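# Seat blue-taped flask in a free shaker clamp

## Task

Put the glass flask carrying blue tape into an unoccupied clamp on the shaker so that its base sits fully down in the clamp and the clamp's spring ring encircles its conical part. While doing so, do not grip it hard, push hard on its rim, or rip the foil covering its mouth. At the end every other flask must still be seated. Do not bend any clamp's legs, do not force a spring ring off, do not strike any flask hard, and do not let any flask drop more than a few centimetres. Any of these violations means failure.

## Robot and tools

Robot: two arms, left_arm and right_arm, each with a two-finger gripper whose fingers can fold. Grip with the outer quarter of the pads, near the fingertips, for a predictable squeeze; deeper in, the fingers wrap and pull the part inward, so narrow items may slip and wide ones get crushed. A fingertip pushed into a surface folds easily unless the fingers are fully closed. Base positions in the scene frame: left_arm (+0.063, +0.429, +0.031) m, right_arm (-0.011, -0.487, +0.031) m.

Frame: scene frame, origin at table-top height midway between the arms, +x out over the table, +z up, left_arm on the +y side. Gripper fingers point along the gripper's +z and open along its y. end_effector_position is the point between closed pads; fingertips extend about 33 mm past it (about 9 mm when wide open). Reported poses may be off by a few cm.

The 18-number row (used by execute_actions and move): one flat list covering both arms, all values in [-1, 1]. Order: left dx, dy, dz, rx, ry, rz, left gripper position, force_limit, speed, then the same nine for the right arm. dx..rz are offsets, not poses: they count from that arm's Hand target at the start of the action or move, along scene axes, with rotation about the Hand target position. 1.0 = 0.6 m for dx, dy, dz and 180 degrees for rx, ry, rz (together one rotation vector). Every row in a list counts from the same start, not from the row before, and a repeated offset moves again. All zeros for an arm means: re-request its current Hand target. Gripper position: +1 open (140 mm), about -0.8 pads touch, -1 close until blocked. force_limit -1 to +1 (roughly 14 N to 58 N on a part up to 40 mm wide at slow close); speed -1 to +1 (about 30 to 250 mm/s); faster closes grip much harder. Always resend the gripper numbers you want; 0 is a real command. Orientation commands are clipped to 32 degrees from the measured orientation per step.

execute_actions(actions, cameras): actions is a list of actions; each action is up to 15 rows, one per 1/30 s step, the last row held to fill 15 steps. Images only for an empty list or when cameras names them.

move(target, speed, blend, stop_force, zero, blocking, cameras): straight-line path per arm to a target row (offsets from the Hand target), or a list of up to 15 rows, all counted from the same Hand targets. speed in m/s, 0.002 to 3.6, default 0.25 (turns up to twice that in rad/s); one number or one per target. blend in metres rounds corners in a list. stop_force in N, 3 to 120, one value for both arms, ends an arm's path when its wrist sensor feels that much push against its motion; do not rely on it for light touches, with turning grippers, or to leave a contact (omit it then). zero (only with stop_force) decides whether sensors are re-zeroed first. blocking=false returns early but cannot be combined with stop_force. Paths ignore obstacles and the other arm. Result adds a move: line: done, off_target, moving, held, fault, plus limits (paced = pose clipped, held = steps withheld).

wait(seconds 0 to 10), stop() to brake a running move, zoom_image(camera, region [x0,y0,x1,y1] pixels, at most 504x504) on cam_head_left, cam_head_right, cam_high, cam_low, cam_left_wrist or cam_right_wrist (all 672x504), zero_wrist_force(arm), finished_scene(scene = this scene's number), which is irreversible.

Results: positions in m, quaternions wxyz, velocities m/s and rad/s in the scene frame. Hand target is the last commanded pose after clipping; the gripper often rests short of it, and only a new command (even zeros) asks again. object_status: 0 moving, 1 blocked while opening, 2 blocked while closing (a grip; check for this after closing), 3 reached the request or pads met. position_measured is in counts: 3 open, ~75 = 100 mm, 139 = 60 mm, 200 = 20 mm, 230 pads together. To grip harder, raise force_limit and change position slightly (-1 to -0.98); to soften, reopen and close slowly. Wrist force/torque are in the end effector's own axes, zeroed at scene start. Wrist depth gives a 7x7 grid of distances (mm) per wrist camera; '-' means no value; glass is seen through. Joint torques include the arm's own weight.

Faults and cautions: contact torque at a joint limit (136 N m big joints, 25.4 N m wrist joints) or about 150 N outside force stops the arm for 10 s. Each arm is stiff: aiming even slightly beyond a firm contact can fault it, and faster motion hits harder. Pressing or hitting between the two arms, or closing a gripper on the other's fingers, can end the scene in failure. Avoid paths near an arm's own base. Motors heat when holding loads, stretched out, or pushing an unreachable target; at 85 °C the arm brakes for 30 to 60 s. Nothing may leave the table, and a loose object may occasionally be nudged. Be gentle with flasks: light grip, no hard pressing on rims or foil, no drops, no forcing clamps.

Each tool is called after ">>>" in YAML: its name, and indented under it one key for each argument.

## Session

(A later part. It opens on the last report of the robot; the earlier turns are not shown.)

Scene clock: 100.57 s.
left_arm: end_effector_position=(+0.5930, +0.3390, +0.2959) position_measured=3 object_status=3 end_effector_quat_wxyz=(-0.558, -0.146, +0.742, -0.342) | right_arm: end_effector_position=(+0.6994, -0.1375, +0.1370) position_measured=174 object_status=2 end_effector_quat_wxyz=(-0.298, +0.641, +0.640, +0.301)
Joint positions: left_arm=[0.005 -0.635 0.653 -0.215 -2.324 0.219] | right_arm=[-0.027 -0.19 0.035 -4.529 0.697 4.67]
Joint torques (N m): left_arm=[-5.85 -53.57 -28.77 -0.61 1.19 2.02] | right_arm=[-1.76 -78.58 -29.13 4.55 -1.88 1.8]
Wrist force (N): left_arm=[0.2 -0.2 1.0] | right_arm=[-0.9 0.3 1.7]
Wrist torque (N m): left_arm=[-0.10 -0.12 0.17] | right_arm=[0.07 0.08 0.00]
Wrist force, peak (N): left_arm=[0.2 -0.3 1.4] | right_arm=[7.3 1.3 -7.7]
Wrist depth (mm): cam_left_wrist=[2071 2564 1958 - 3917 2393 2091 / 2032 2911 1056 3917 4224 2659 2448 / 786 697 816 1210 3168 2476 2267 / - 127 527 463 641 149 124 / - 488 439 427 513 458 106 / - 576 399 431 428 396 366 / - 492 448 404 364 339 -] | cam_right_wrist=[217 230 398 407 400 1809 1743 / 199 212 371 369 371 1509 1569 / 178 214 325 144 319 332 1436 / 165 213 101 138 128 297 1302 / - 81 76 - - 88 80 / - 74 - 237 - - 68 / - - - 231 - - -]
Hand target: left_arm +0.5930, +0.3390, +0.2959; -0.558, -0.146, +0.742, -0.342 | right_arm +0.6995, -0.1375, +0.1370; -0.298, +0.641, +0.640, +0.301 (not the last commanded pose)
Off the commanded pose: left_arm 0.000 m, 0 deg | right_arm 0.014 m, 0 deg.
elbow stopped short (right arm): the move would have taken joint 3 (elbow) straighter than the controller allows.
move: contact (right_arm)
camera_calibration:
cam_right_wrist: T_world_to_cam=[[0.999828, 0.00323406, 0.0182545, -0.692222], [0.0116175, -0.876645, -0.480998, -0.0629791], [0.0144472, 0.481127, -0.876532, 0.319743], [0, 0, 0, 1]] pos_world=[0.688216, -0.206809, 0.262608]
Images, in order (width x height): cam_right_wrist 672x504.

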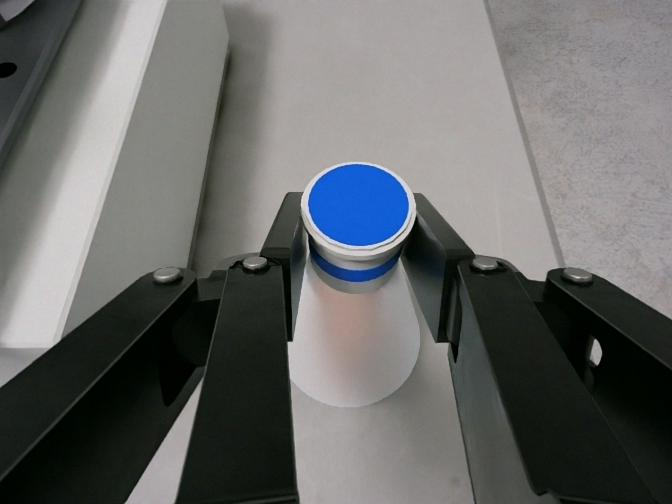

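>>> move:
  target: [0,0,0,0,0,0,1,1,1,0,0,0,0,0,0,0.2,-1,-1]

>>> move:
  target:
    - [0,0,0,0,0,0,1,1,1,0,-0.15,0.126,0,0,0,0.2,-1,-1]
    - [0,0,0,0,0,0,1,1,1,-0.35,-0.55,0.4,0,0,0,0.2,-1,-1]
  speed: 0.15
  blend: 0.02
  cameras: ["cam_right_wrist","cam_high","cam_low"]

Scene clock: 105.53 s.
left_arm: end_effector_position=(+0.5930, +0.3390, +0.2959) position_measured=3 object_status=3 end_effector_quat_wxyz=(-0.558, -0.146, +0.742, -0.342) | right_arm: end_effector_position=(+0.6994, -0.1375, +0.1371) position_measured=104 object_status=0 end_effector_quat_wxyz=(-0.298, +0.641, +0.640, +0.301)
Joint positions: left_arm=[0.005 -0.635 0.653 -0.215 -2.324 0.219] | right_arm=[-0.027 -0.19 0.035 -4.529 0.697 4.67]
Joint torques (N m): left_arm=[-5.55 -54.05 -29.01 -0.05 1.08 1.98] | right_arm=[-4.8 -76.61 -25.9 1.85 -1 1.84]
Wrist force (N): left_arm=[-0.1 -0.3 1.0] | right_arm=[0.2 0.6 1.0]
Wrist torque (N m): left_arm=[-0.13 -0.05 0.17] | right_arm=[0.07 0.04 -0.02]
Wrist force, peak (N): left_arm=[0.2 -0.3 1.5] | right_arm=[-1.0 0.7 1.7]
Wrist depth (mm): cam_left_wrist=[2267 - 2834 - 2872 2505 2154 / 2052 2091 1082 - 4787 3168 2292 / 783 699 659 1146 3264 2659 2244 / - 127 524 465 655 149 124 / - 472 421 427 515 464 106 / - 582 397 433 433 395 368 / - 493 445 411 377 336 -] | cam_right_wrist=[213 232 388 423 408 1823 1837 / 199 213 331 361 366 1539 1623 / 179 212 297 147 330 341 1428 / 165 174 153 139 286 128 1302 / - 75 265 256 267 110 88 / - - 248 246 245 - 62 / - - 231 231 232 - -]
Hand target: left_arm +0.5930, +0.3390, +0.2959; -0.558, -0.146, +0.742, -0.342 | right_arm +0.6995, -0.1375, +0.1370; -0.298, +0.641, +0.640, +0.301
Off the commanded pose: left_arm 0.000 m, 0 deg | right_arm 0.000 m, 0 deg.
elbow stopped short (right arm): the move would have taken joint 3 (elbow) straighter than the controller allows.
move: done

Scene clock: 109.17 s.
left_arm: end_effector_position=(+0.5930, +0.3390, +0.2959) position_measured=3 object_status=3 end_effector_quat_wxyz=(-0.558, -0.146, +0.742, -0.342) | right_arm: end_effector_position=(+0.4895, -0.4675, +0.3770) position_measured=104 object_status=3 end_effector_quat_wxyz=(-0.298, +0.641, +0.640, +0.301)
Joint positions: left_arm=[0.005 -0.635 0.653 -0.215 -2.324 0.219] | right_arm=[-0.656 -1.03 1.131 -4.185 0.916 3.835]
Joint torques (N m): left_arm=[-5.12 -53.71 -29.94 0.52 1.04 1.96] | right_arm=[8.72 -36.6 -28.89 2.95 -1.93 0.97]
Wrist force (N): left_arm=[0.0 -0.2 1.2] | right_arm=[0.2 0.3 1.0]
Wrist torque (N m): left_arm=[-0.09 -0.09 0.17] | right_arm=[0.00 -0.01 -0.07]
Wrist force, peak (N): left_arm=[0.0 -0.1 1.4] | right_arm=[0.5 0.4 3.4]
Wrist depth (mm): cam_left_wrist=[937 845 2534 3531 3917 2292 2154 / 1976 894 933 - 5669 3077 2292 / 2112 548 590 3314 3168 2693 2221 / - 127 518 469 634 149 124 / - 474 430 430 547 449 107 / - 589 411 432 430 399 368 / - 501 442 402 367 344 -] | cam_right_wrist=[2154 959 484 536 745 2194 2097 / 1881 1809 493 501 525 743 1942 / 1669 640 558 584 578 - 1743 / 1549 101 133 - 559 118 1569 / - 75 118 524 525 110 88 / - - 497 479 486 - 62 / - - - 448 445 - -]
Hand target: left_arm +0.5930, +0.3390, +0.2959; -0.558, -0.146, +0.742, -0.342 | right_arm +0.4895, -0.4675, +0.3770; -0.298, +0.641, +0.640, +0.301
Off the commanded pose: left_arm 0.000 m, 0 deg | right_arm 0.000 m, 0 deg.
move: done
camera_calibration:
cam_right_wrist: T_world_to_cam=[[0.999829, 0.00314668, 0.0182059, -0.485597], [0.0115175, -0.876645, -0.480999, -0.234296], [0.0144466, 0.481127, -0.876532, 0.692004], [0, 0, 0, 1]] pos_world=[0.478216, -0.536808, 0.502708]
Images, in order (width x height): cam_high 672x504, cam_low 672x504, cam_right_wrist 672x504.

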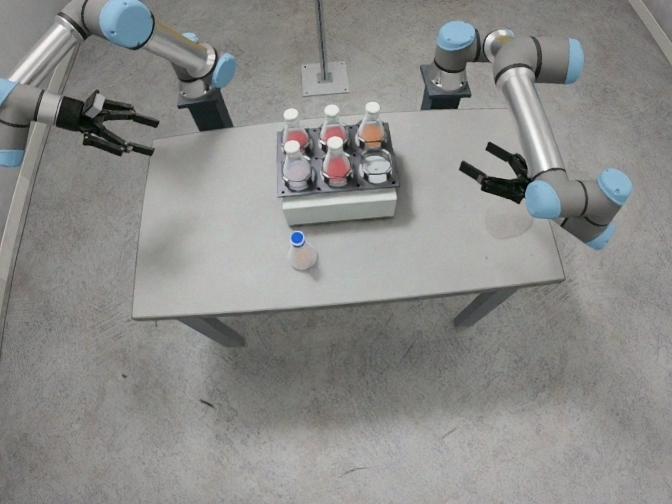

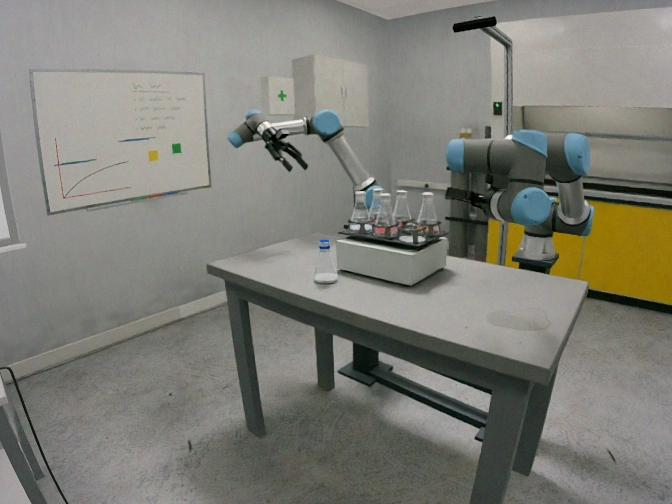

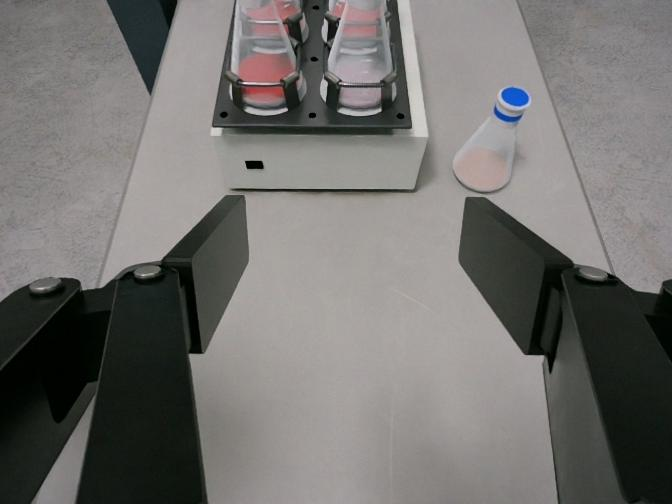

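>>> move:
  target: [-0.155,0.068,0.207,0.504,0.013,0.44,0.2,-1,-1,0,0,0,0,0,0,0.2,-1,-1]
  speed: 0.35
  cameras: ["cam_low","cam_high","cam_left_wrist"]

Scene clock: 145.00 s.
left_arm: end_effector_position=(+0.5000, +0.3798, +0.4201) position_measured=104 object_status=3 end_effector_quat_wxyz=(-0.001, +0.867, -0.499, +0.001) | right_arm: end_effector_position=(+0.4895, -0.4675, +0.3770) position_measured=104 object_status=3 end_effector_quat_wxyz=(-0.298, +0.641, +0.640, +0.301)
Joint positions: left_arm=[-0.397 -1.704 1.403 -1.272 -1.569 -2.517] | right_arm=[-0.656 -1.03 1.131 -4.185 0.916 3.835]
Joint torques (N m): left_arm=[-2.02 -17.83 -17.46 -3.51 0.8 -2.23] | right_arm=[13.24 -35.48 -28.97 5.08 0.06 -0.79]
Wrist force (N): left_arm=[0.0 0.4 -0.9] | right_arm=[0.0 0.4 1.2]
Wrist torque (N m): left_arm=[0.14 0.09 0.06] | right_arm=[0.02 0.03 -0.07]
Wrist force, peak (N): left_arm=[-1.4 -0.8 1.1] | right_arm=[0.1 0.5 1.5]
Wrist depth (mm): cam_left_wrist=[1290 493 494 493 492 497 496 / 1338 527 523 517 529 524 541 / 1446 560 552 554 578 560 1436 / 1584 587 120 598 595 117 1561 / - 88 1751 643 630 109 89 / - 60 1825 1825 1810 - - / - - 2013 2071 2032 - -] | cam_right_wrist=[2135 1795 519 524 668 2257 2116 / 1942 2043 500 499 496 712 1975 / 1681 656 551 567 587 574 1730 / 1580 101 133 - - 128 1612 / - 75 - - 516 110 88 / - - 481 480 484 - 62 / - - 445 449 450 - -]
Hand target: left_arm +0.5000, +0.3798, +0.4201; -0.001, +0.867, -0.499, +0.001 | right_arm +0.4895, -0.4675, +0.3770; -0.298, +0.641, +0.640, +0.301
Off the commanded pose: left_arm 0.000 m, 0 deg | right_arm 0.000 m, 0 deg.
move: done
camera_calibration:
cam_left_wrist: T_world_to_cam=[[-0.873568, -0.486685, 0.00399057, 0.62813], [-0.451576, 0.813554, 0.366346, -0.239136], [-0.181542, 0.318226, -0.93047, 0.507333], [0, 0, 0, 1]] pos_world=[0.532828, 0.338805, 0.557158]
Images, in order (width x height): cam_high 672x504, cam_low 672x504, cam_left_wrist 672x504.

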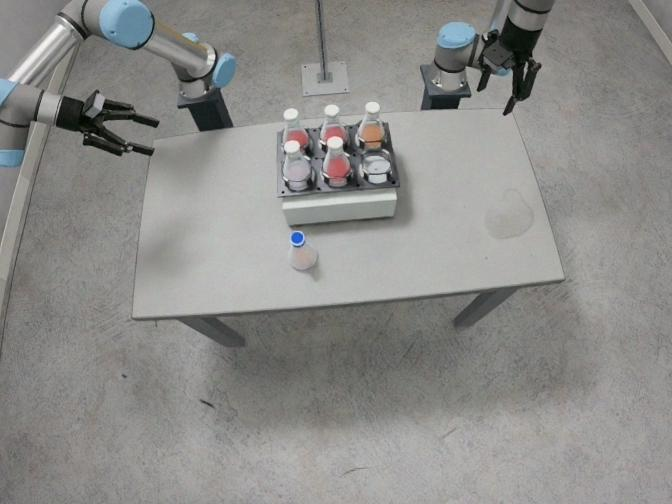

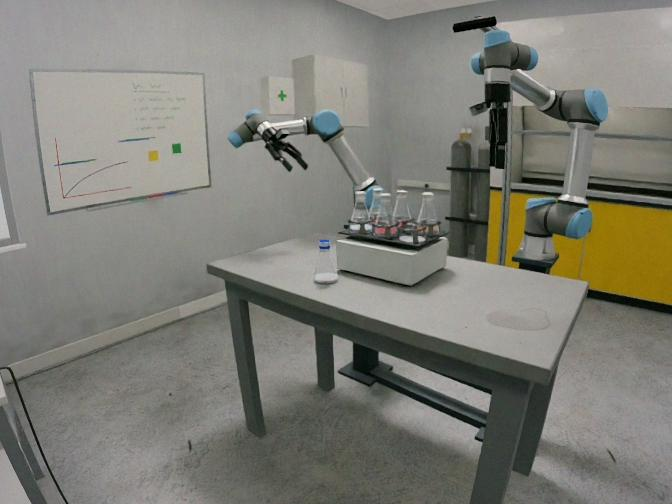

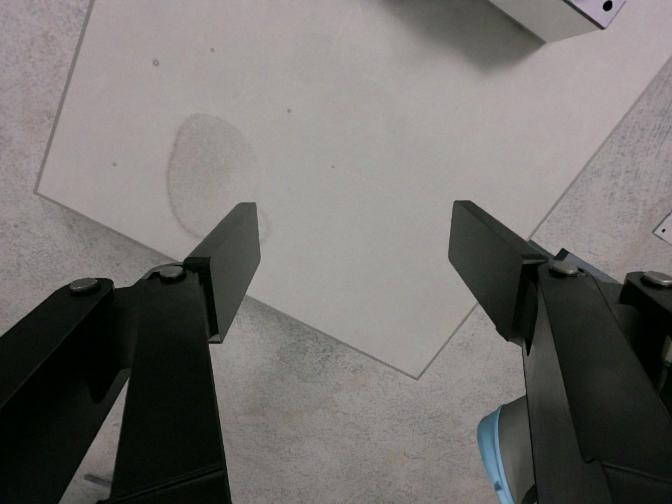

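>>> move:
  target:
    - [0.167,-0.55,-0.117,-0.241,-0.139,0,0.2,-1,-1,0,0,0,0,0,0,0.2,-1,-1]
    - [0.238,-0.665,-0.335,-0.241,-0.139,0,0.2,-1,-1,0,0,0,0,0,0,0.2,-1,-1]
  speed: 0.25
  cameras: ["cam_low","cam_left_wrist"]

Scene clock: 152.77 s.
left_arm: end_effector_position=(+0.6428, -0.0192, +0.2192) position_measured=104 object_status=3 end_effector_quat_wxyz=(+0.211, +0.785, -0.451, +0.367) | right_arm: end_effector_position=(+0.4895, -0.4675, +0.3770) position_measured=104 object_status=3 end_effector_quat_wxyz=(-0.298, +0.641, +0.640, +0.301)
Joint positions: left_arm=[-0.719 -1.245 1.945 -3.123 -1.8 -2.946] | right_arm=[-0.656 -1.03 1.131 -4.185 0.916 3.835]
Joint torques (N m): left_arm=[7.52 -28.64 -13.75 -4.57 -2.33 2.19] | right_arm=[13.12 -35.33 -28.72 4.97 0.09 0.24]
Wrist force (N): left_arm=[0.2 -0.1 0.9] | right_arm=[0.4 0.4 1.2]
Wrist torque (N m): left_arm=[-0.03 -0.05 0.22] | right_arm=[0.01 -0.04 -0.07]
Wrist force, peak (N): left_arm=[-1.2 -0.1 3.8] | right_arm=[0.3 0.6 1.4]
Wrist depth (mm): cam_left_wrist=[2032 2154 2198 2071 574 - 545 / 1465 1496 1780 500 496 - 500 / 1550 1620 1561 291 441 441 439 / 1455 1455 136 383 381 118 222 / - 88 353 358 353 109 89 / - 60 330 328 222 - - / - - 305 305 198 - -] | cam_right_wrist=[2135 983 512 537 - 2154 2194 / 1942 1851 498 516 492 1681 1911 / 1693 - 562 559 598 - 1743 / 1569 103 153 - 167 118 1601 / - 75 134 - 523 110 88 / - - 482 485 481 - 62 / - - 444 448 444 - -]
Hand target: left_arm +0.6428, -0.0192, +0.2191; +0.211, +0.785, -0.451, +0.367 | right_arm +0.4895, -0.4675, +0.3770; -0.298, +0.641, +0.640, +0.301
Off the commanded pose: left_arm 0.000 m, 0 deg | right_arm 0.000 m, 0 deg.
move: done
camera_calibration:
cam_left_wrist: T_world_to_cam=[[-0.872342, -0.488819, -0.00863895, 0.561422], [-0.425683, 0.768124, -0.478309, 0.391108], [0.240443, -0.413572, -0.878149, 0.176537], [0, 0, 0, 1]] pos_world=[0.613793, 0.0470251, 0.346946]
Images, in order (width x height): cam_low 672x504, cam_left_wrist 672x504.

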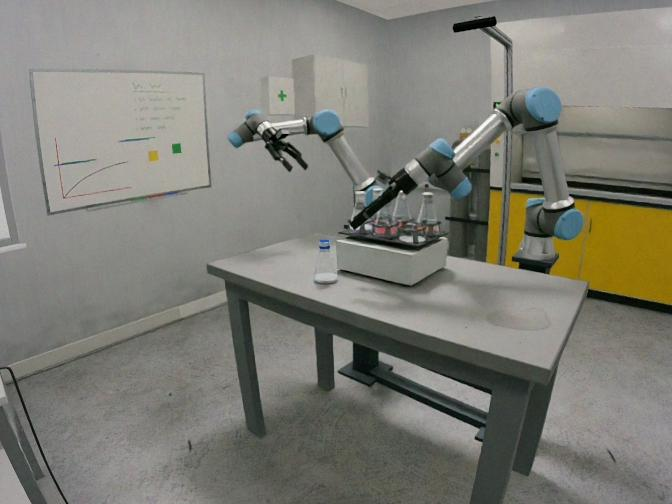

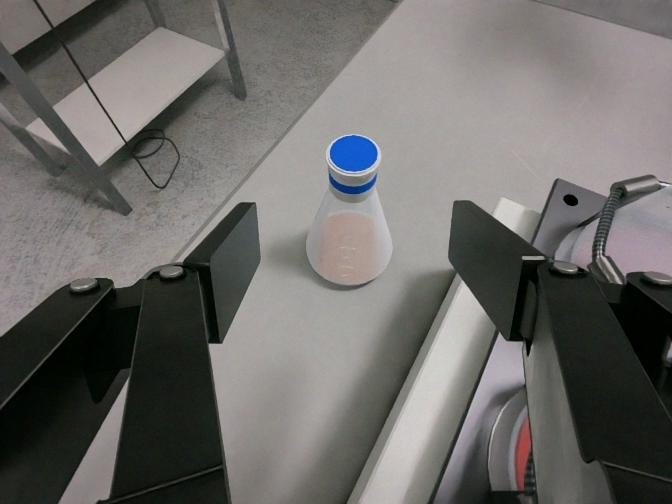

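>>> move:
  target: [0.078,-0.145,-0.14,0,0,0,0.2,-1,-1,0,0,0,0,0,0,0.2,-1,-1]
  speed: 0.12
  stop_force: 8
  cameras: ["cam_left_wrist"]

>>> move:
  target: [0,0,0,0,0,0,-1,-0.02,-1,0,0,0,0,0,0,0.2,-1,-1]
  cameras: ["cam_left_wrist"]

>>> wait:
  seconds: 1

Scene clock: 160.20 s.
left_arm: end_effector_position=(+0.6538, -0.0402, +0.1987) position_measured=104 object_status=3 end_effector_quat_wxyz=(+0.211, +0.785, -0.451, +0.367) | right_arm: end_effector_position=(+0.4895, -0.4675, +0.3770) position_measured=104 object_status=3 end_effector_quat_wxyz=(-0.298, +0.641, +0.640, +0.301)
Joint positions: left_arm=[-0.735 -1.173 1.905 -3.157 -1.789 -2.957] | right_arm=[-0.656 -1.03 1.131 -4.185 0.916 3.835]
Joint torques (N m): left_arm=[0.24 -37.92 -21.36 -3.89 -0.46 -0.13] | right_arm=[13.21 -35.86 -28.48 5.06 0.05 0.75]
Wrist force (N): left_arm=[0.3 0.2 1.0] | right_arm=[0.1 0.5 1.1]
Wrist torque (N m): left_arm=[0.02 -0.08 0.21] | right_arm=[0.03 0.03 -0.07]
Wrist force, peak (N): left_arm=[1.8 -1.1 6.0] | right_arm=[0.4 0.6 1.4]
Wrist depth (mm): cam_left_wrist=[1976 1683 2013 2071 539 539 557 / 1455 1496 1795 470 468 466 473 / 1561 1596 422 260 413 417 408 / 1408 1475 137 358 358 128 207 / - 88 327 337 329 108 89 / - 60 304 309 245 - - / - - 286 285 187 - -] | cam_right_wrist=[2135 2135 510 519 637 2008 2174 / 1823 1851 495 499 712 703 1896 / 1681 630 581 563 597 - 1717 / 1612 104 153 549 560 118 1490 / - 75 118 541 525 110 88 / - - 493 482 462 - 62 / - - - - 455 - -]
Hand target: left_arm +0.6538, -0.0402, +0.1987; +0.211, +0.785, -0.451, +0.367 (not the last commanded pose) | right_arm +0.4895, -0.4675, +0.3770; -0.298, +0.641, +0.640, +0.301
Tool commands: left_gripper/position=+0.2 left_gripper/force_limit=-1.0 left_gripper/speed=-1.0 right_gripper/position=+0.2 right_gripper/force_limit=-1.0 right_gripper/speed=-1.0
Off the commanded pose: left_arm 0.098 m, 0 deg | right_arm 0.000 m, 0 deg.
FORCE FAULT: contact force on the left arm reached its limit, and that arm stopped. The contact can be on any part of that arm, not only on its tool. That arm's remaining commands of this call were not run. That arm is still stopped at the end of this call. That arm stays stopped for about 10 more seconds. Until then a move that you send moves the other arm only, and its call returns only when the move has ended. Once the stop has ended, the next robot result says so. If the stop ends while you think or write, that arm runs what you send next, counted from a new Hand target: where the arm stands when the stop ends. While its stop runs, that arm takes no new command, but its gripper still runs the gripper command that each later call begins with. Until it ends, the stop uses up actions while you think or wait. An arm that is not stopped still takes commands.
move: fault (left_arm)
camera_calibration:
cam_left_wrist: T_world_to_cam=[[-0.872468, -0.488598, -0.00849137, 0.560552], [-0.425651, 0.768372, -0.477939, 0.402046], [0.240045, -0.413372, -0.878352, 0.147473], [0, 0, 0, 1]] pos_world=[0.624794, 0.0259247, 0.326447]
Images, in order (width x height): cam_left_wrist 672x504.

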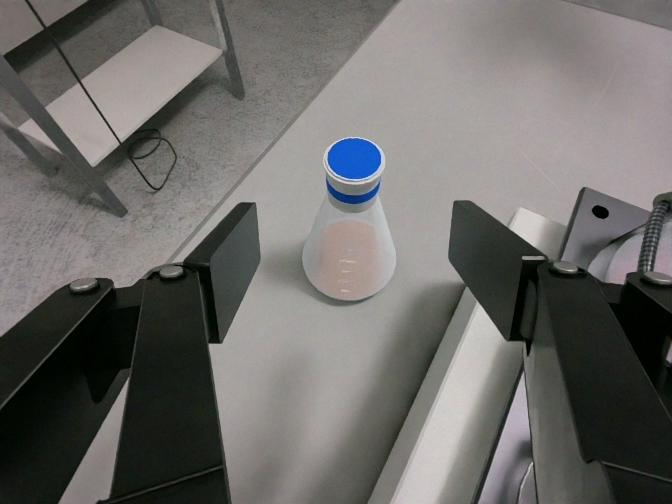

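not run: an earlier result of this reply reported a stop or a fault. Calls in your next reply go to the robot.

not run: an earlier result of this reply reported a stop or a fault. Calls in your next reply go to the robot.

>>> wait:
  seconds: 10
  cameras: ["cam_low","cam_high","cam_head_left","cam_head_right"]

>>> zoom_image:
  camera: "cam_high"
  region: [230, 60, 430, 290]

>>> zoom_image:
  camera: "cam_low"
  region: [290, 70, 590, 300]

Scene clock: 172.03 s.
left_arm: end_effector_position=(+0.6538, -0.0402, +0.1987) position_measured=104 object_status=3 end_effector_quat_wxyz=(+0.211, +0.785, -0.451, +0.367) | right_arm: end_effector_position=(+0.4895, -0.4675, +0.3770) position_measured=104 object_status=3 end_effector_quat_wxyz=(-0.298, +0.641, +0.640, +0.301)
Joint positions: left_arm=[-0.735 -1.173 1.905 -3.157 -1.789 -2.957] | right_arm=[-0.656 -1.03 1.131 -4.185 0.916 3.835]
Joint torques (N m): left_arm=[-0.24 -38.96 -22.65 -4.01 -0.46 0.01] | right_arm=[12.97 -35.84 -28.42 5.03 0.03 1.55]
Wrist force (N): left_arm=[0.2 0.0 1.0] | right_arm=[0.2 0.5 1.2]
Wrist torque (N m): left_arm=[-0.01 -0.05 0.21] | right_arm=[0.02 -0.01 -0.07]
Wrist force, peak (N): left_arm=[0.3 0.2 1.3] | right_arm=[0.1 0.5 1.5]
Wrist depth (mm): cam_left_wrist=[1923 1683 2032 2032 540 536 536 / 1427 1517 1766 471 471 469 464 / 1561 1596 425 248 417 415 413 / 1408 1417 136 360 360 128 207 / - 88 333 338 332 109 89 / - 60 311 311 244 - - / - - 285 285 186 - -] | cam_right_wrist=[2079 1000 503 520 559 2061 2215 / 1896 1911 494 500 525 703 1896 / 1755 1705 592 560 617 620 1657 / 1590 104 152 - 558 118 1601 / - 75 507 529 521 110 88 / - - 476 466 486 - 62 / - - 444 457 447 - -]
Hand target: left_arm +0.6538, -0.0402, +0.1987; +0.211, +0.785, -0.451, +0.367 (not the last commanded pose) | right_arm +0.4895, -0.4675, +0.3770; -0.298, +0.641, +0.640, +0.301
Tool commands: left_gripper/position=+0.2 left_gripper/force_limit=-1.0 left_gripper/speed=-1.0 right_gripper/position=+0.2 right_gripper/force_limit=-1.0 right_gripper/speed=-1.0
Off the commanded pose: left_arm 0.098 m, 0 deg | right_arm 0.000 m, 0 deg.
FORCE FAULT, CONTINUED: the left arm's stop, for the force fault that an earlier result reported, is over. The rest of the stop counts as 20 of the actions that you can send in this scene. That arm's target is now where it stood when the stop ended, not its last command. That arm accepts commands again.
wait: 10.00 s; at rest from the start
Images, in order (width x height): cam_head_left 672x504, cam_head_right 672x504, cam_high 672x504, cam_low 672x504.

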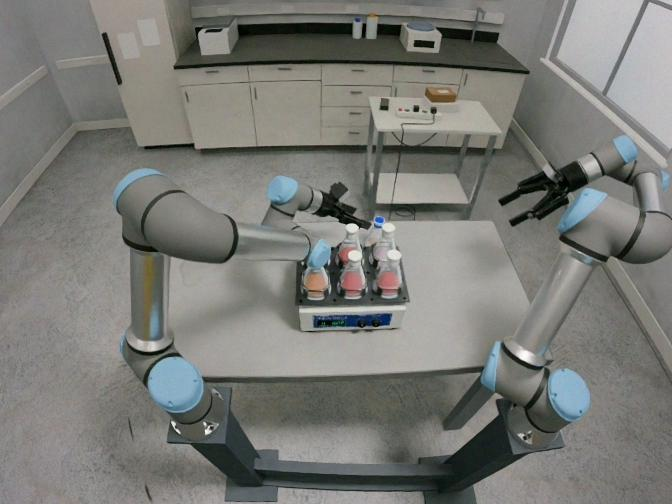

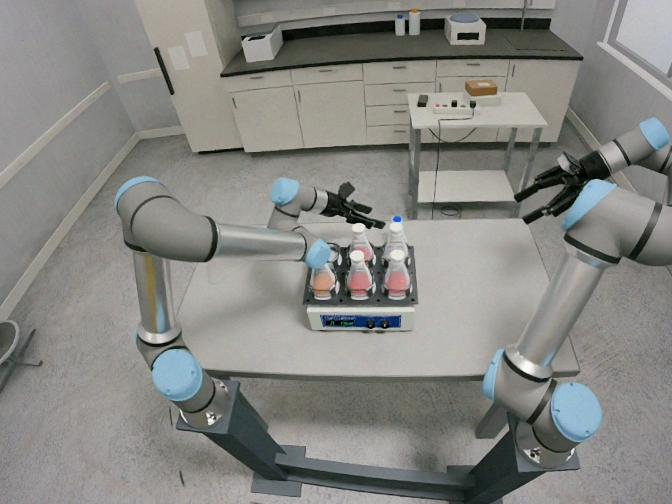

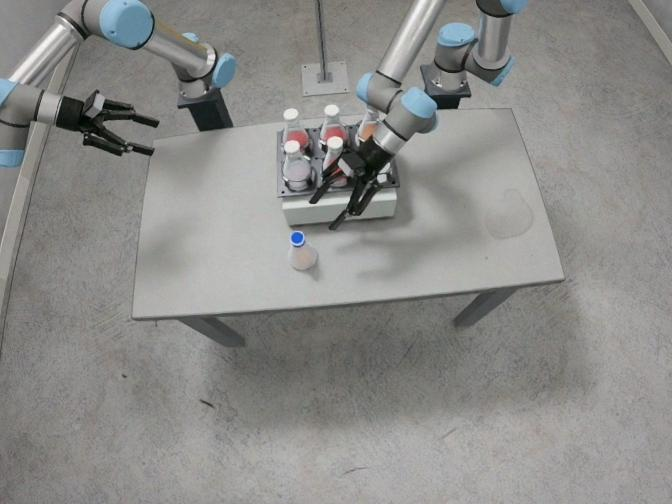

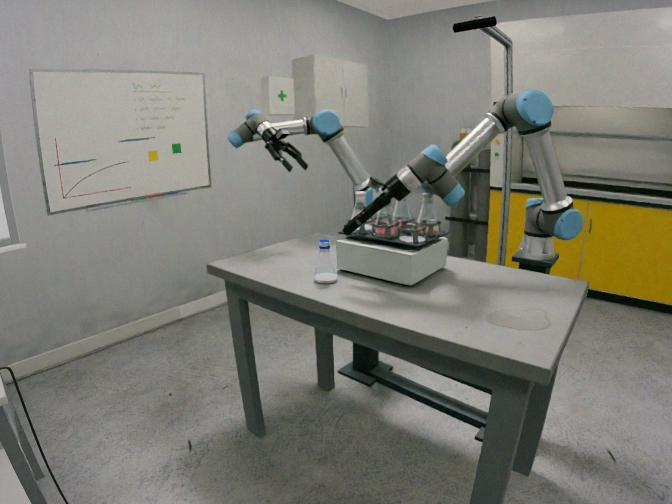

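Scaled by 2.191 from the camera's 672x504 image, which has a finer 960x720 frame.

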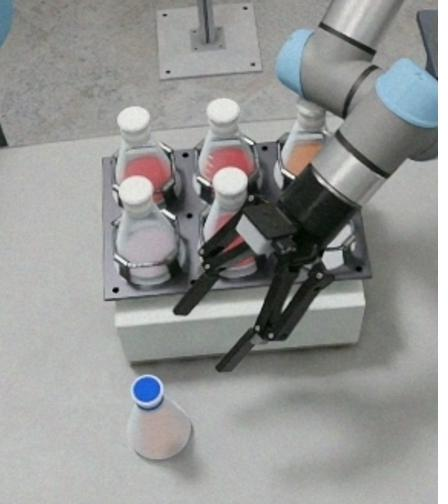

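Scaled by 1.680 from the camera's 672x504 image, which has a finer 960x720 frame.

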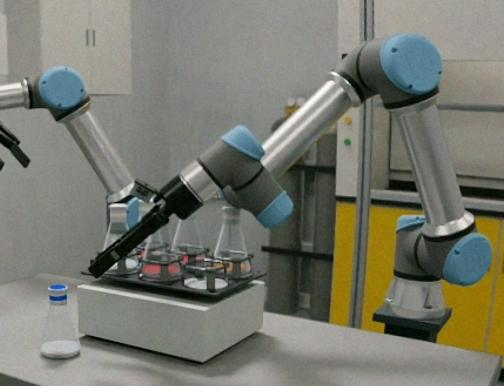

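>>> move:
  target:
    - [-0.03,0.05,0.08,0,0,0,0.2,-1,-1,0,0,0,0,0,0,0.2,-1,-1]
    - [0,0.07,0.33,0,0,0,0.2,-1,-1,0,0,0,0,0,0,0.2,-1,-1]
    - [0.06,0.11,0.24,0,0,-0.139,0.2,-1,-1,0,0,0,0,0,0,0.2,-1,-1]
  speed: 0.15
  blend: 0.02
  cameras: ["cam_low","cam_high","cam_left_wrist","cam_head_left"]

>>> zoom_image:
  camera: "cam_high"
  region: [260, 60, 460, 290]

>>> zoom_image:
  camera: "cam_low"
  region: [290, 70, 590, 300]

Scene clock: 180.17 s.
left_arm: end_effector_position=(+0.6898, +0.0258, +0.3427) position_measured=104 object_status=3 end_effector_quat_wxyz=(+0.286, +0.669, -0.611, +0.312) | right_arm: end_effector_position=(+0.4895, -0.4675, +0.3770) position_measured=104 object_status=3 end_effector_quat_wxyz=(-0.298, +0.641, +0.640, +0.301)
Joint positions: left_arm=[-0.456 -1.209 1.474 -2.409 -2.273 -2.357] | right_arm=[-0.656 -1.03 1.131 -4.185 0.916 3.835]
Joint torques (N m): left_arm=[-8.35 -48.22 -19.5 -4.61 -1.1 0.09] | right_arm=[13.1 -35.67 -27.81 4.84 0.03 1.69]
Wrist force (N): left_arm=[0.4 0.3 0.9] | right_arm=[0.4 0.4 1.4]
Wrist torque (N m): left_arm=[0.07 -0.07 0.27] | right_arm=[0.01 -0.04 -0.06]
Wrist force, peak (N): left_arm=[0.0 0.4 3.2] | right_arm=[0.3 0.6 1.4]
Wrist depth (mm): cam_left_wrist=[2244 2367 2420 2221 758 - 2448 / 1976 1995 2071 680 723 675 680 / 1506 1780 1710 602 - 386 354 / 1550 1632 136 524 515 128 363 / - 87 482 491 472 109 89 / - 60 439 450 433 - - / - - 413 413 413 - -] | cam_right_wrist=[2116 996 484 531 609 2097 2301 / 1881 1991 489 511 525 723 1959 / 1743 - 562 591 563 617 1730 / 1559 104 153 570 - 118 1580 / - 75 507 522 - 110 88 / - - 479 483 463 - 62 / - - 453 439 443 - -]
Hand target: left_arm +0.6898, +0.0258, +0.3427; +0.286, +0.669, -0.611, +0.312 | right_arm +0.4895, -0.4675, +0.3770; -0.298, +0.641, +0.640, +0.301
Off the commanded pose: left_arm 0.000 m, 0 deg | right_arm 0.000 m, 0 deg.
move: done
camera_calibration:
cam_left_wrist: T_world_to_cam=[[-0.997219, -0.0740547, -0.00842455, 0.700854], [-0.0610387, 0.876308, -0.477869, 0.181203], [0.0427709, -0.476025, -0.878391, 0.430277], [0, 0, 0, 1]] pos_world=[0.691562, 0.0979343, 0.470447]
Images, in order (width x height): cam_head_left 672x504, cam_high 672x504, cam_low 672x504, cam_left_wrist 672x504.

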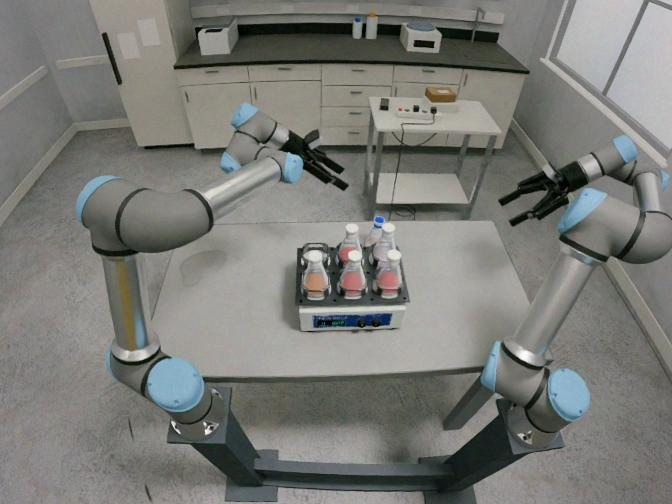

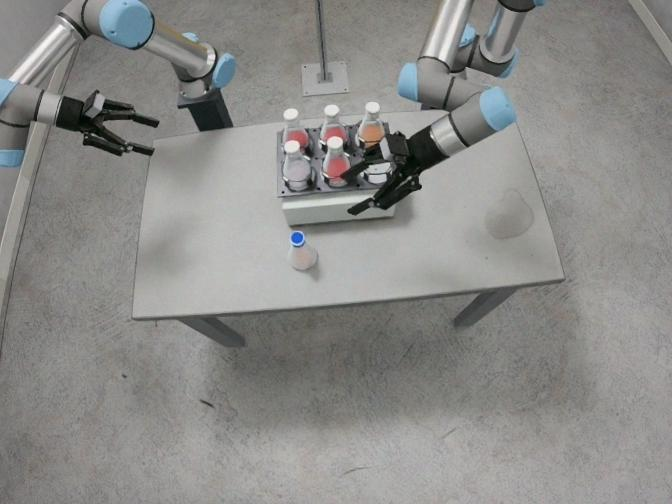

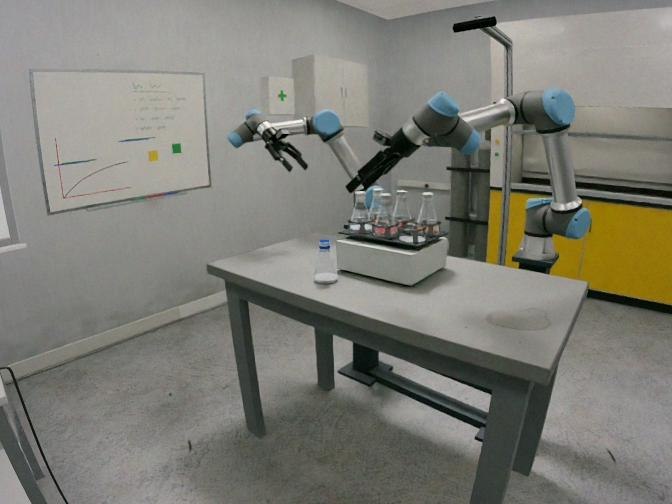

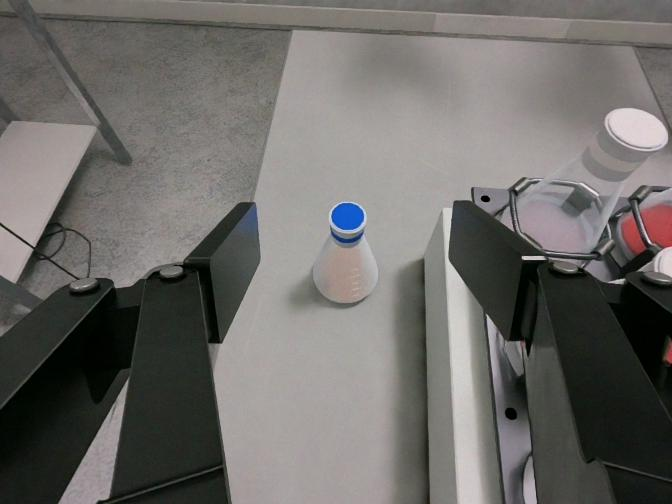

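Scaled by 2.191 from the camera's 672x504 image, which has a finer 960x720 frame.

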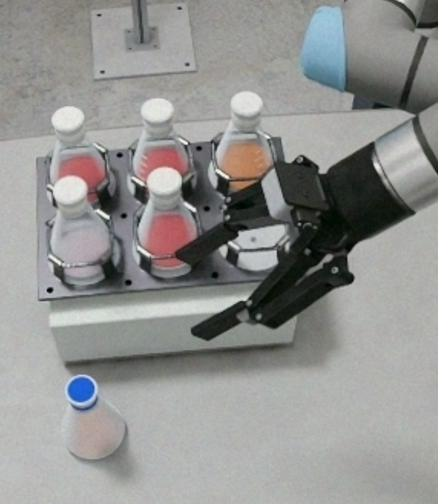

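Scaled by 1.680 from the camera's 672x504 image, which has a finer 960x720 frame.

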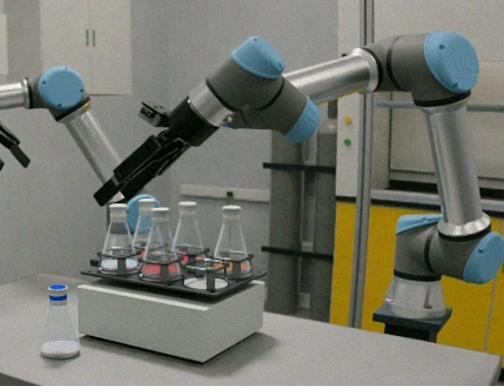

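>>> move:
  target: [-0.004,-0.03,-0.186,0,0,0,0.2,-1,-1,0,0,0,0,0,0,0.2,-1,-1]
  speed: 0.1
  cameras: ["cam_low","cam_high","cam_head_left"]

>>> zoom_image:
  camera: "cam_high"
  region: [260, 60, 460, 290]

>>> zoom_image:
  camera: "cam_low"
  region: [290, 70, 590, 300]

>>> zoom_image:
  camera: "cam_head_left"
  region: [180, 80, 480, 340]

Scene clock: 186.73 s.
left_arm: end_effector_position=(+0.6873, +0.0077, +0.2310) position_measured=104 object_status=3 end_effector_quat_wxyz=(+0.286, +0.669, -0.611, +0.312) | right_arm: end_effector_position=(+0.4895, -0.4675, +0.3770) position_measured=104 object_status=3 end_effector_quat_wxyz=(-0.298, +0.641, +0.640, +0.301)
Joint positions: left_arm=[-0.484 -1.098 1.623 -2.689 -2.258 -2.387] | right_arm=[-0.656 -1.03 1.131 -4.185 0.916 3.835]
Joint torques (N m): left_arm=[5.77 -52.04 -30.7 -2.32 -2.46 0.98] | right_arm=[12.94 -35.67 -27.74 4.92 -0.05 1.67]
Wrist force (N): left_arm=[0.5 0.2 0.9] | right_arm=[0.1 0.3 1.2]
Wrist torque (N m): left_arm=[0.05 -0.11 0.27] | right_arm=[0.00 0.01 -0.08]
Wrist force, peak (N): left_arm=[-0.8 0.1 2.2] | right_arm=[0.3 0.6 1.5]
Wrist depth (mm): cam_left_wrist=[2091 2091 2071 597 617 592 593 / 1486 1810 545 525 504 512 281 / 1539 1550 486 423 457 285 257 / 1475 1506 136 395 393 117 251 / - 88 364 377 370 109 89 / - 60 341 335 336 - - / - - 316 314 313 - -] | cam_right_wrist=[2079 948 546 541 578 2495 2194 / 1851 1795 501 500 675 681 1959 / 1717 1669 562 567 546 647 1743 / 1580 101 153 585 555 128 1559 / - 75 513 529 - 109 88 / - - 480 481 485 - 62 / - - 441 448 447 - -]
Hand target: left_arm +0.6874, +0.0078, +0.2311; +0.286, +0.669, -0.611, +0.312 | right_arm +0.4895, -0.4675, +0.3770; -0.298, +0.641, +0.640, +0.301
Off the commanded pose: left_arm 0.000 m, 0 deg | right_arm 0.000 m, 0 deg.
move: done
Images, in order (width x height): cam_head_left 672x504, cam_high 672x504, cam_low 672x504.

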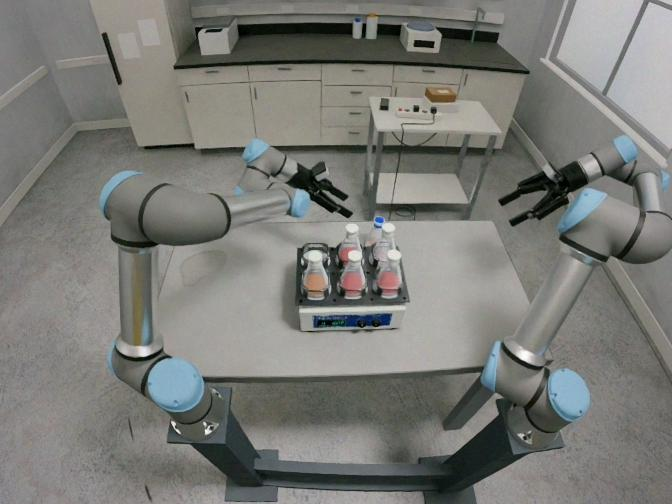

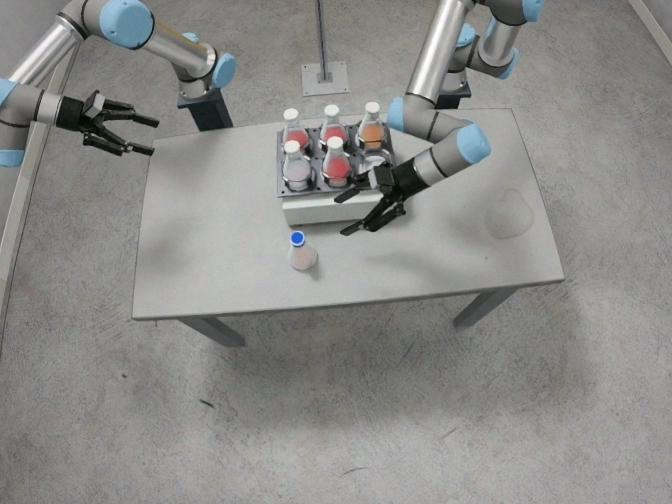

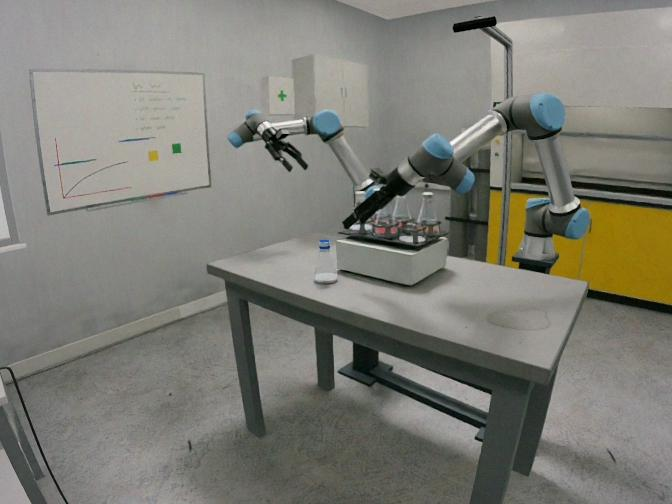

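Scaled by 2.191 from the camera's 672x504 image, which has a finer 960x720 frame.

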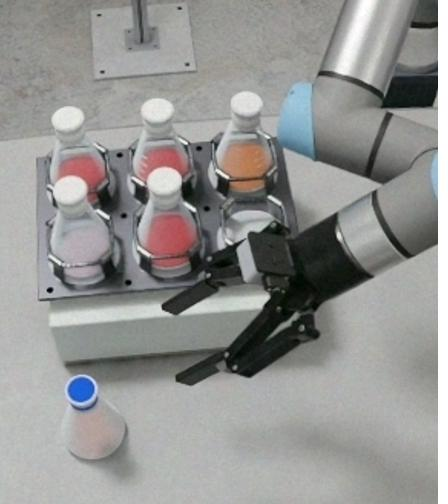

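Scaled by 1.680 from the camera's 672x504 image, which has a finer 960x720 frame.

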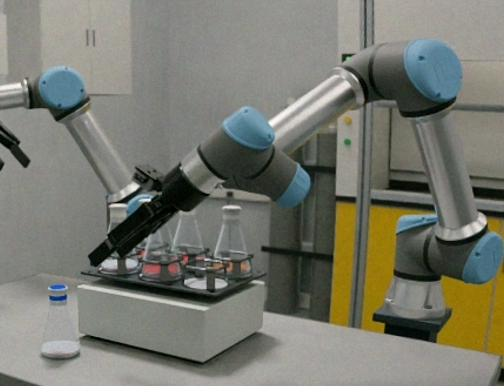

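Scaled by 1.680 from the camera's 672x504 image, which has a finer 960x720 frame.

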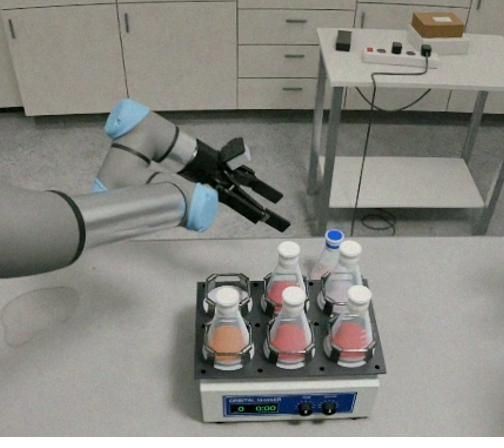

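>>> move:
  target: [-0.09,0.06,0.3,0.1107,0.0097,0,0.2,-1,-1,0,0,0,0,0,0,0.2,-1,-1]
  speed: 0.25

>>> move:
  target:
    - [0,-0.187,0,0,0,0.25,0.2,-1,-1,0,0,0,0,0,0,0.2,-1,-1]
    - [0,-0.187,-0.235,0,0,0.25,0.2,-1,-1,0,0,0,0,0,0,0.2,-1,-1]
  speed: 0.2
  cameras: ["cam_low","cam_high","cam_left_wrist","cam_head_left"]

>>> zoom_image:
  camera: "cam_low"
  region: [290, 70, 590, 300]

>>> zoom_image:
  camera: "cam_high"
  region: [260, 60, 460, 290]

Scene clock: 208.37 s.
left_arm: end_effector_position=(+0.6334, +0.0437, +0.4110) position_measured=104 object_status=3 end_effector_quat_wxyz=(+0.175, +0.713, -0.651, +0.192) | right_arm: end_effector_position=(+0.4895, -0.4675, +0.3770) position_measured=104 object_status=3 end_effector_quat_wxyz=(-0.298, +0.641, +0.640, +0.301)
Joint positions: left_arm=[-0.591 -1.326 1.226 -1.83 -1.963 -2.348] | right_arm=[-0.656 -1.03 1.131 -4.185 0.916 3.835]
Joint torques (N m): left_arm=[6.84 -47.23 -36.06 -1.96 0.16 1.55] | right_arm=[12.9 -35.68 -27.47 4.97 -0.11 1.54]
Wrist force (N): left_arm=[0.0 0.1 0.5] | right_arm=[0.0 0.4 1.4]
Wrist torque (N m): left_arm=[0.06 0.04 0.08] | right_arm=[0.02 0.04 -0.07]
Wrist force, peak (N): left_arm=[-2.7 -0.6 3.7] | right_arm=[0.2 0.3 1.5]
Wrist depth (mm): cam_left_wrist=[1620 1620 623 624 628 615 610 / 1572 1584 589 592 446 422 422 / 1517 1528 573 582 427 417 428 / 1496 1528 137 564 413 128 379 / - 88 552 548 410 109 89 / - 60 537 533 400 - - / - - 520 524 518 - -] | cam_right_wrist=[2043 963 529 529 - 2061 2135 / 1911 1743 501 510 489 712 1942 / 1755 - 560 590 606 635 1705 / 1519 101 153 567 562 128 1569 / - 75 132 521 522 110 88 / - - 471 481 484 - 62 / - - 449 466 454 - -]
Hand target: left_arm +0.6334, +0.0438, +0.4111; +0.175, +0.713, -0.651, +0.192 | right_arm +0.4895, -0.4675, +0.3770; -0.298, +0.641, +0.640, +0.301
Off the commanded pose: left_arm 0.000 m, 0 deg | right_arm 0.000 m, 0 deg.
move: done

Scene clock: 211.77 s.
left_arm: end_effector_position=(+0.6334, -0.0684, +0.2701) position_measured=104 object_status=3 end_effector_quat_wxyz=(+0.088, +0.908, -0.329, +0.244) | right_arm: end_effector_position=(+0.4895, -0.4675, +0.3770) position_measured=104 object_status=3 end_effector_quat_wxyz=(-0.298, +0.641, +0.640, +0.301)
Joint positions: left_arm=[-0.923 -1.28 1.564 -2.367 -1.445 -3.361] | right_arm=[-0.656 -1.03 1.131 -4.185 0.916 3.835]
Joint torques (N m): left_arm=[-1.52 -46.42 -21.61 -4.3 1.6 2.12] | right_arm=[13.12 -36.05 -27.38 4.86 -0.09 1.66]
Wrist force (N): left_arm=[0.1 0.3 0.3] | right_arm=[0.0 0.6 1.2]
Wrist torque (N m): left_arm=[0.10 0.04 0.16] | right_arm=[0.06 0.03 -0.07]
Wrist force, peak (N): left_arm=[-1.6 0.2 2.7] | right_arm=[0.4 0.5 1.4]
Wrist depth (mm): cam_left_wrist=[1446 1475 1436 1475 459 449 461 / 1455 1436 1436 449 446 445 442 / 1355 1408 434 413 433 433 429 / 1355 426 136 418 413 128 421 / - 88 403 410 291 108 89 / - 60 391 286 260 - - / - - 279 253 235 - -] | cam_right_wrist=[2154 971 514 539 - 2025 2215 / 1896 1896 501 507 534 689 1881 / 1693 - 560 572 571 649 1705 / 1569 104 133 578 549 128 1569 / - 75 - 515 - 110 88 / - - 455 476 474 - 62 / - - 445 441 - - -]
Hand target: left_arm +0.6334, -0.0684, +0.2701; +0.088, +0.908, -0.329, +0.244 | right_arm +0.4895, -0.4675, +0.3770; -0.298, +0.641, +0.640, +0.301
Off the commanded pose: left_arm 0.000 m, 0 deg | right_arm 0.000 m, 0 deg.
move: done
camera_calibration:
cam_left_wrist: T_world_to_cam=[[-0.654462, -0.756087, -0.00341616, 0.371835], [-0.747369, 0.647587, -0.148563, 0.555702], [0.114539, -0.0946755, -0.988897, 0.334616], [0, 0, 0, 1]] pos_world=[0.620339, -0.0470459, 0.414728]
Images, in order (width x height): cam_head_left 672x504, cam_high 672x504, cam_low 672x504, cam_left_wrist 672x504.

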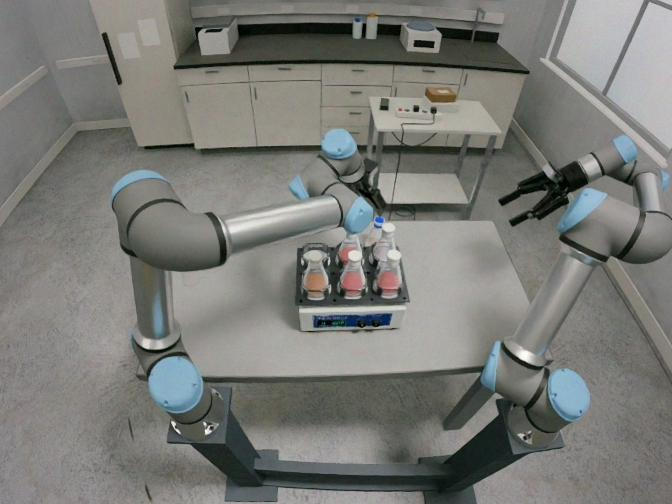

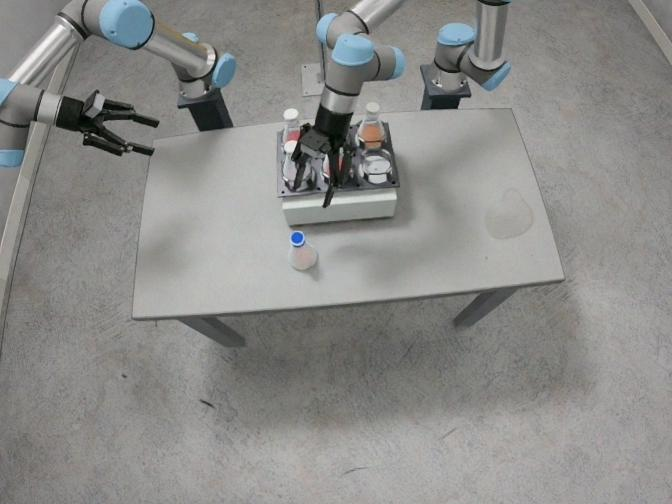

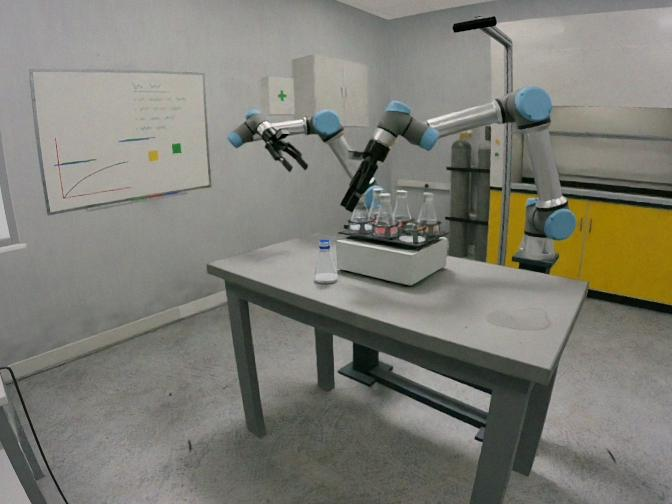

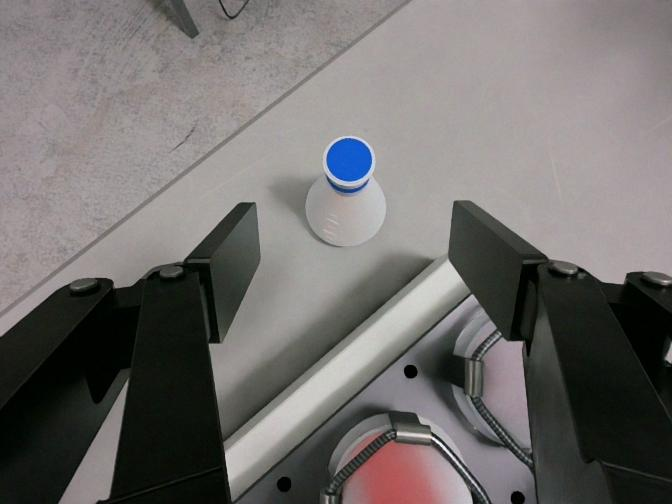

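Scaled by 1.680 from the camera's 672x504 image, which has a finer 960x720 frame.

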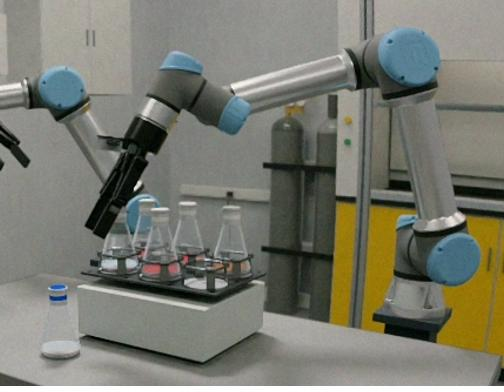

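Scaled by 2.191 from the camera's 672x504 image, which has a finer 960x720 frame.

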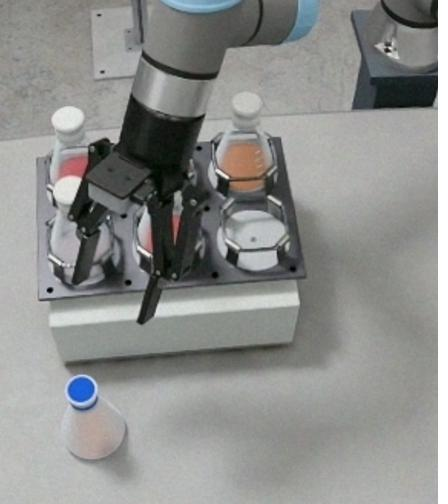

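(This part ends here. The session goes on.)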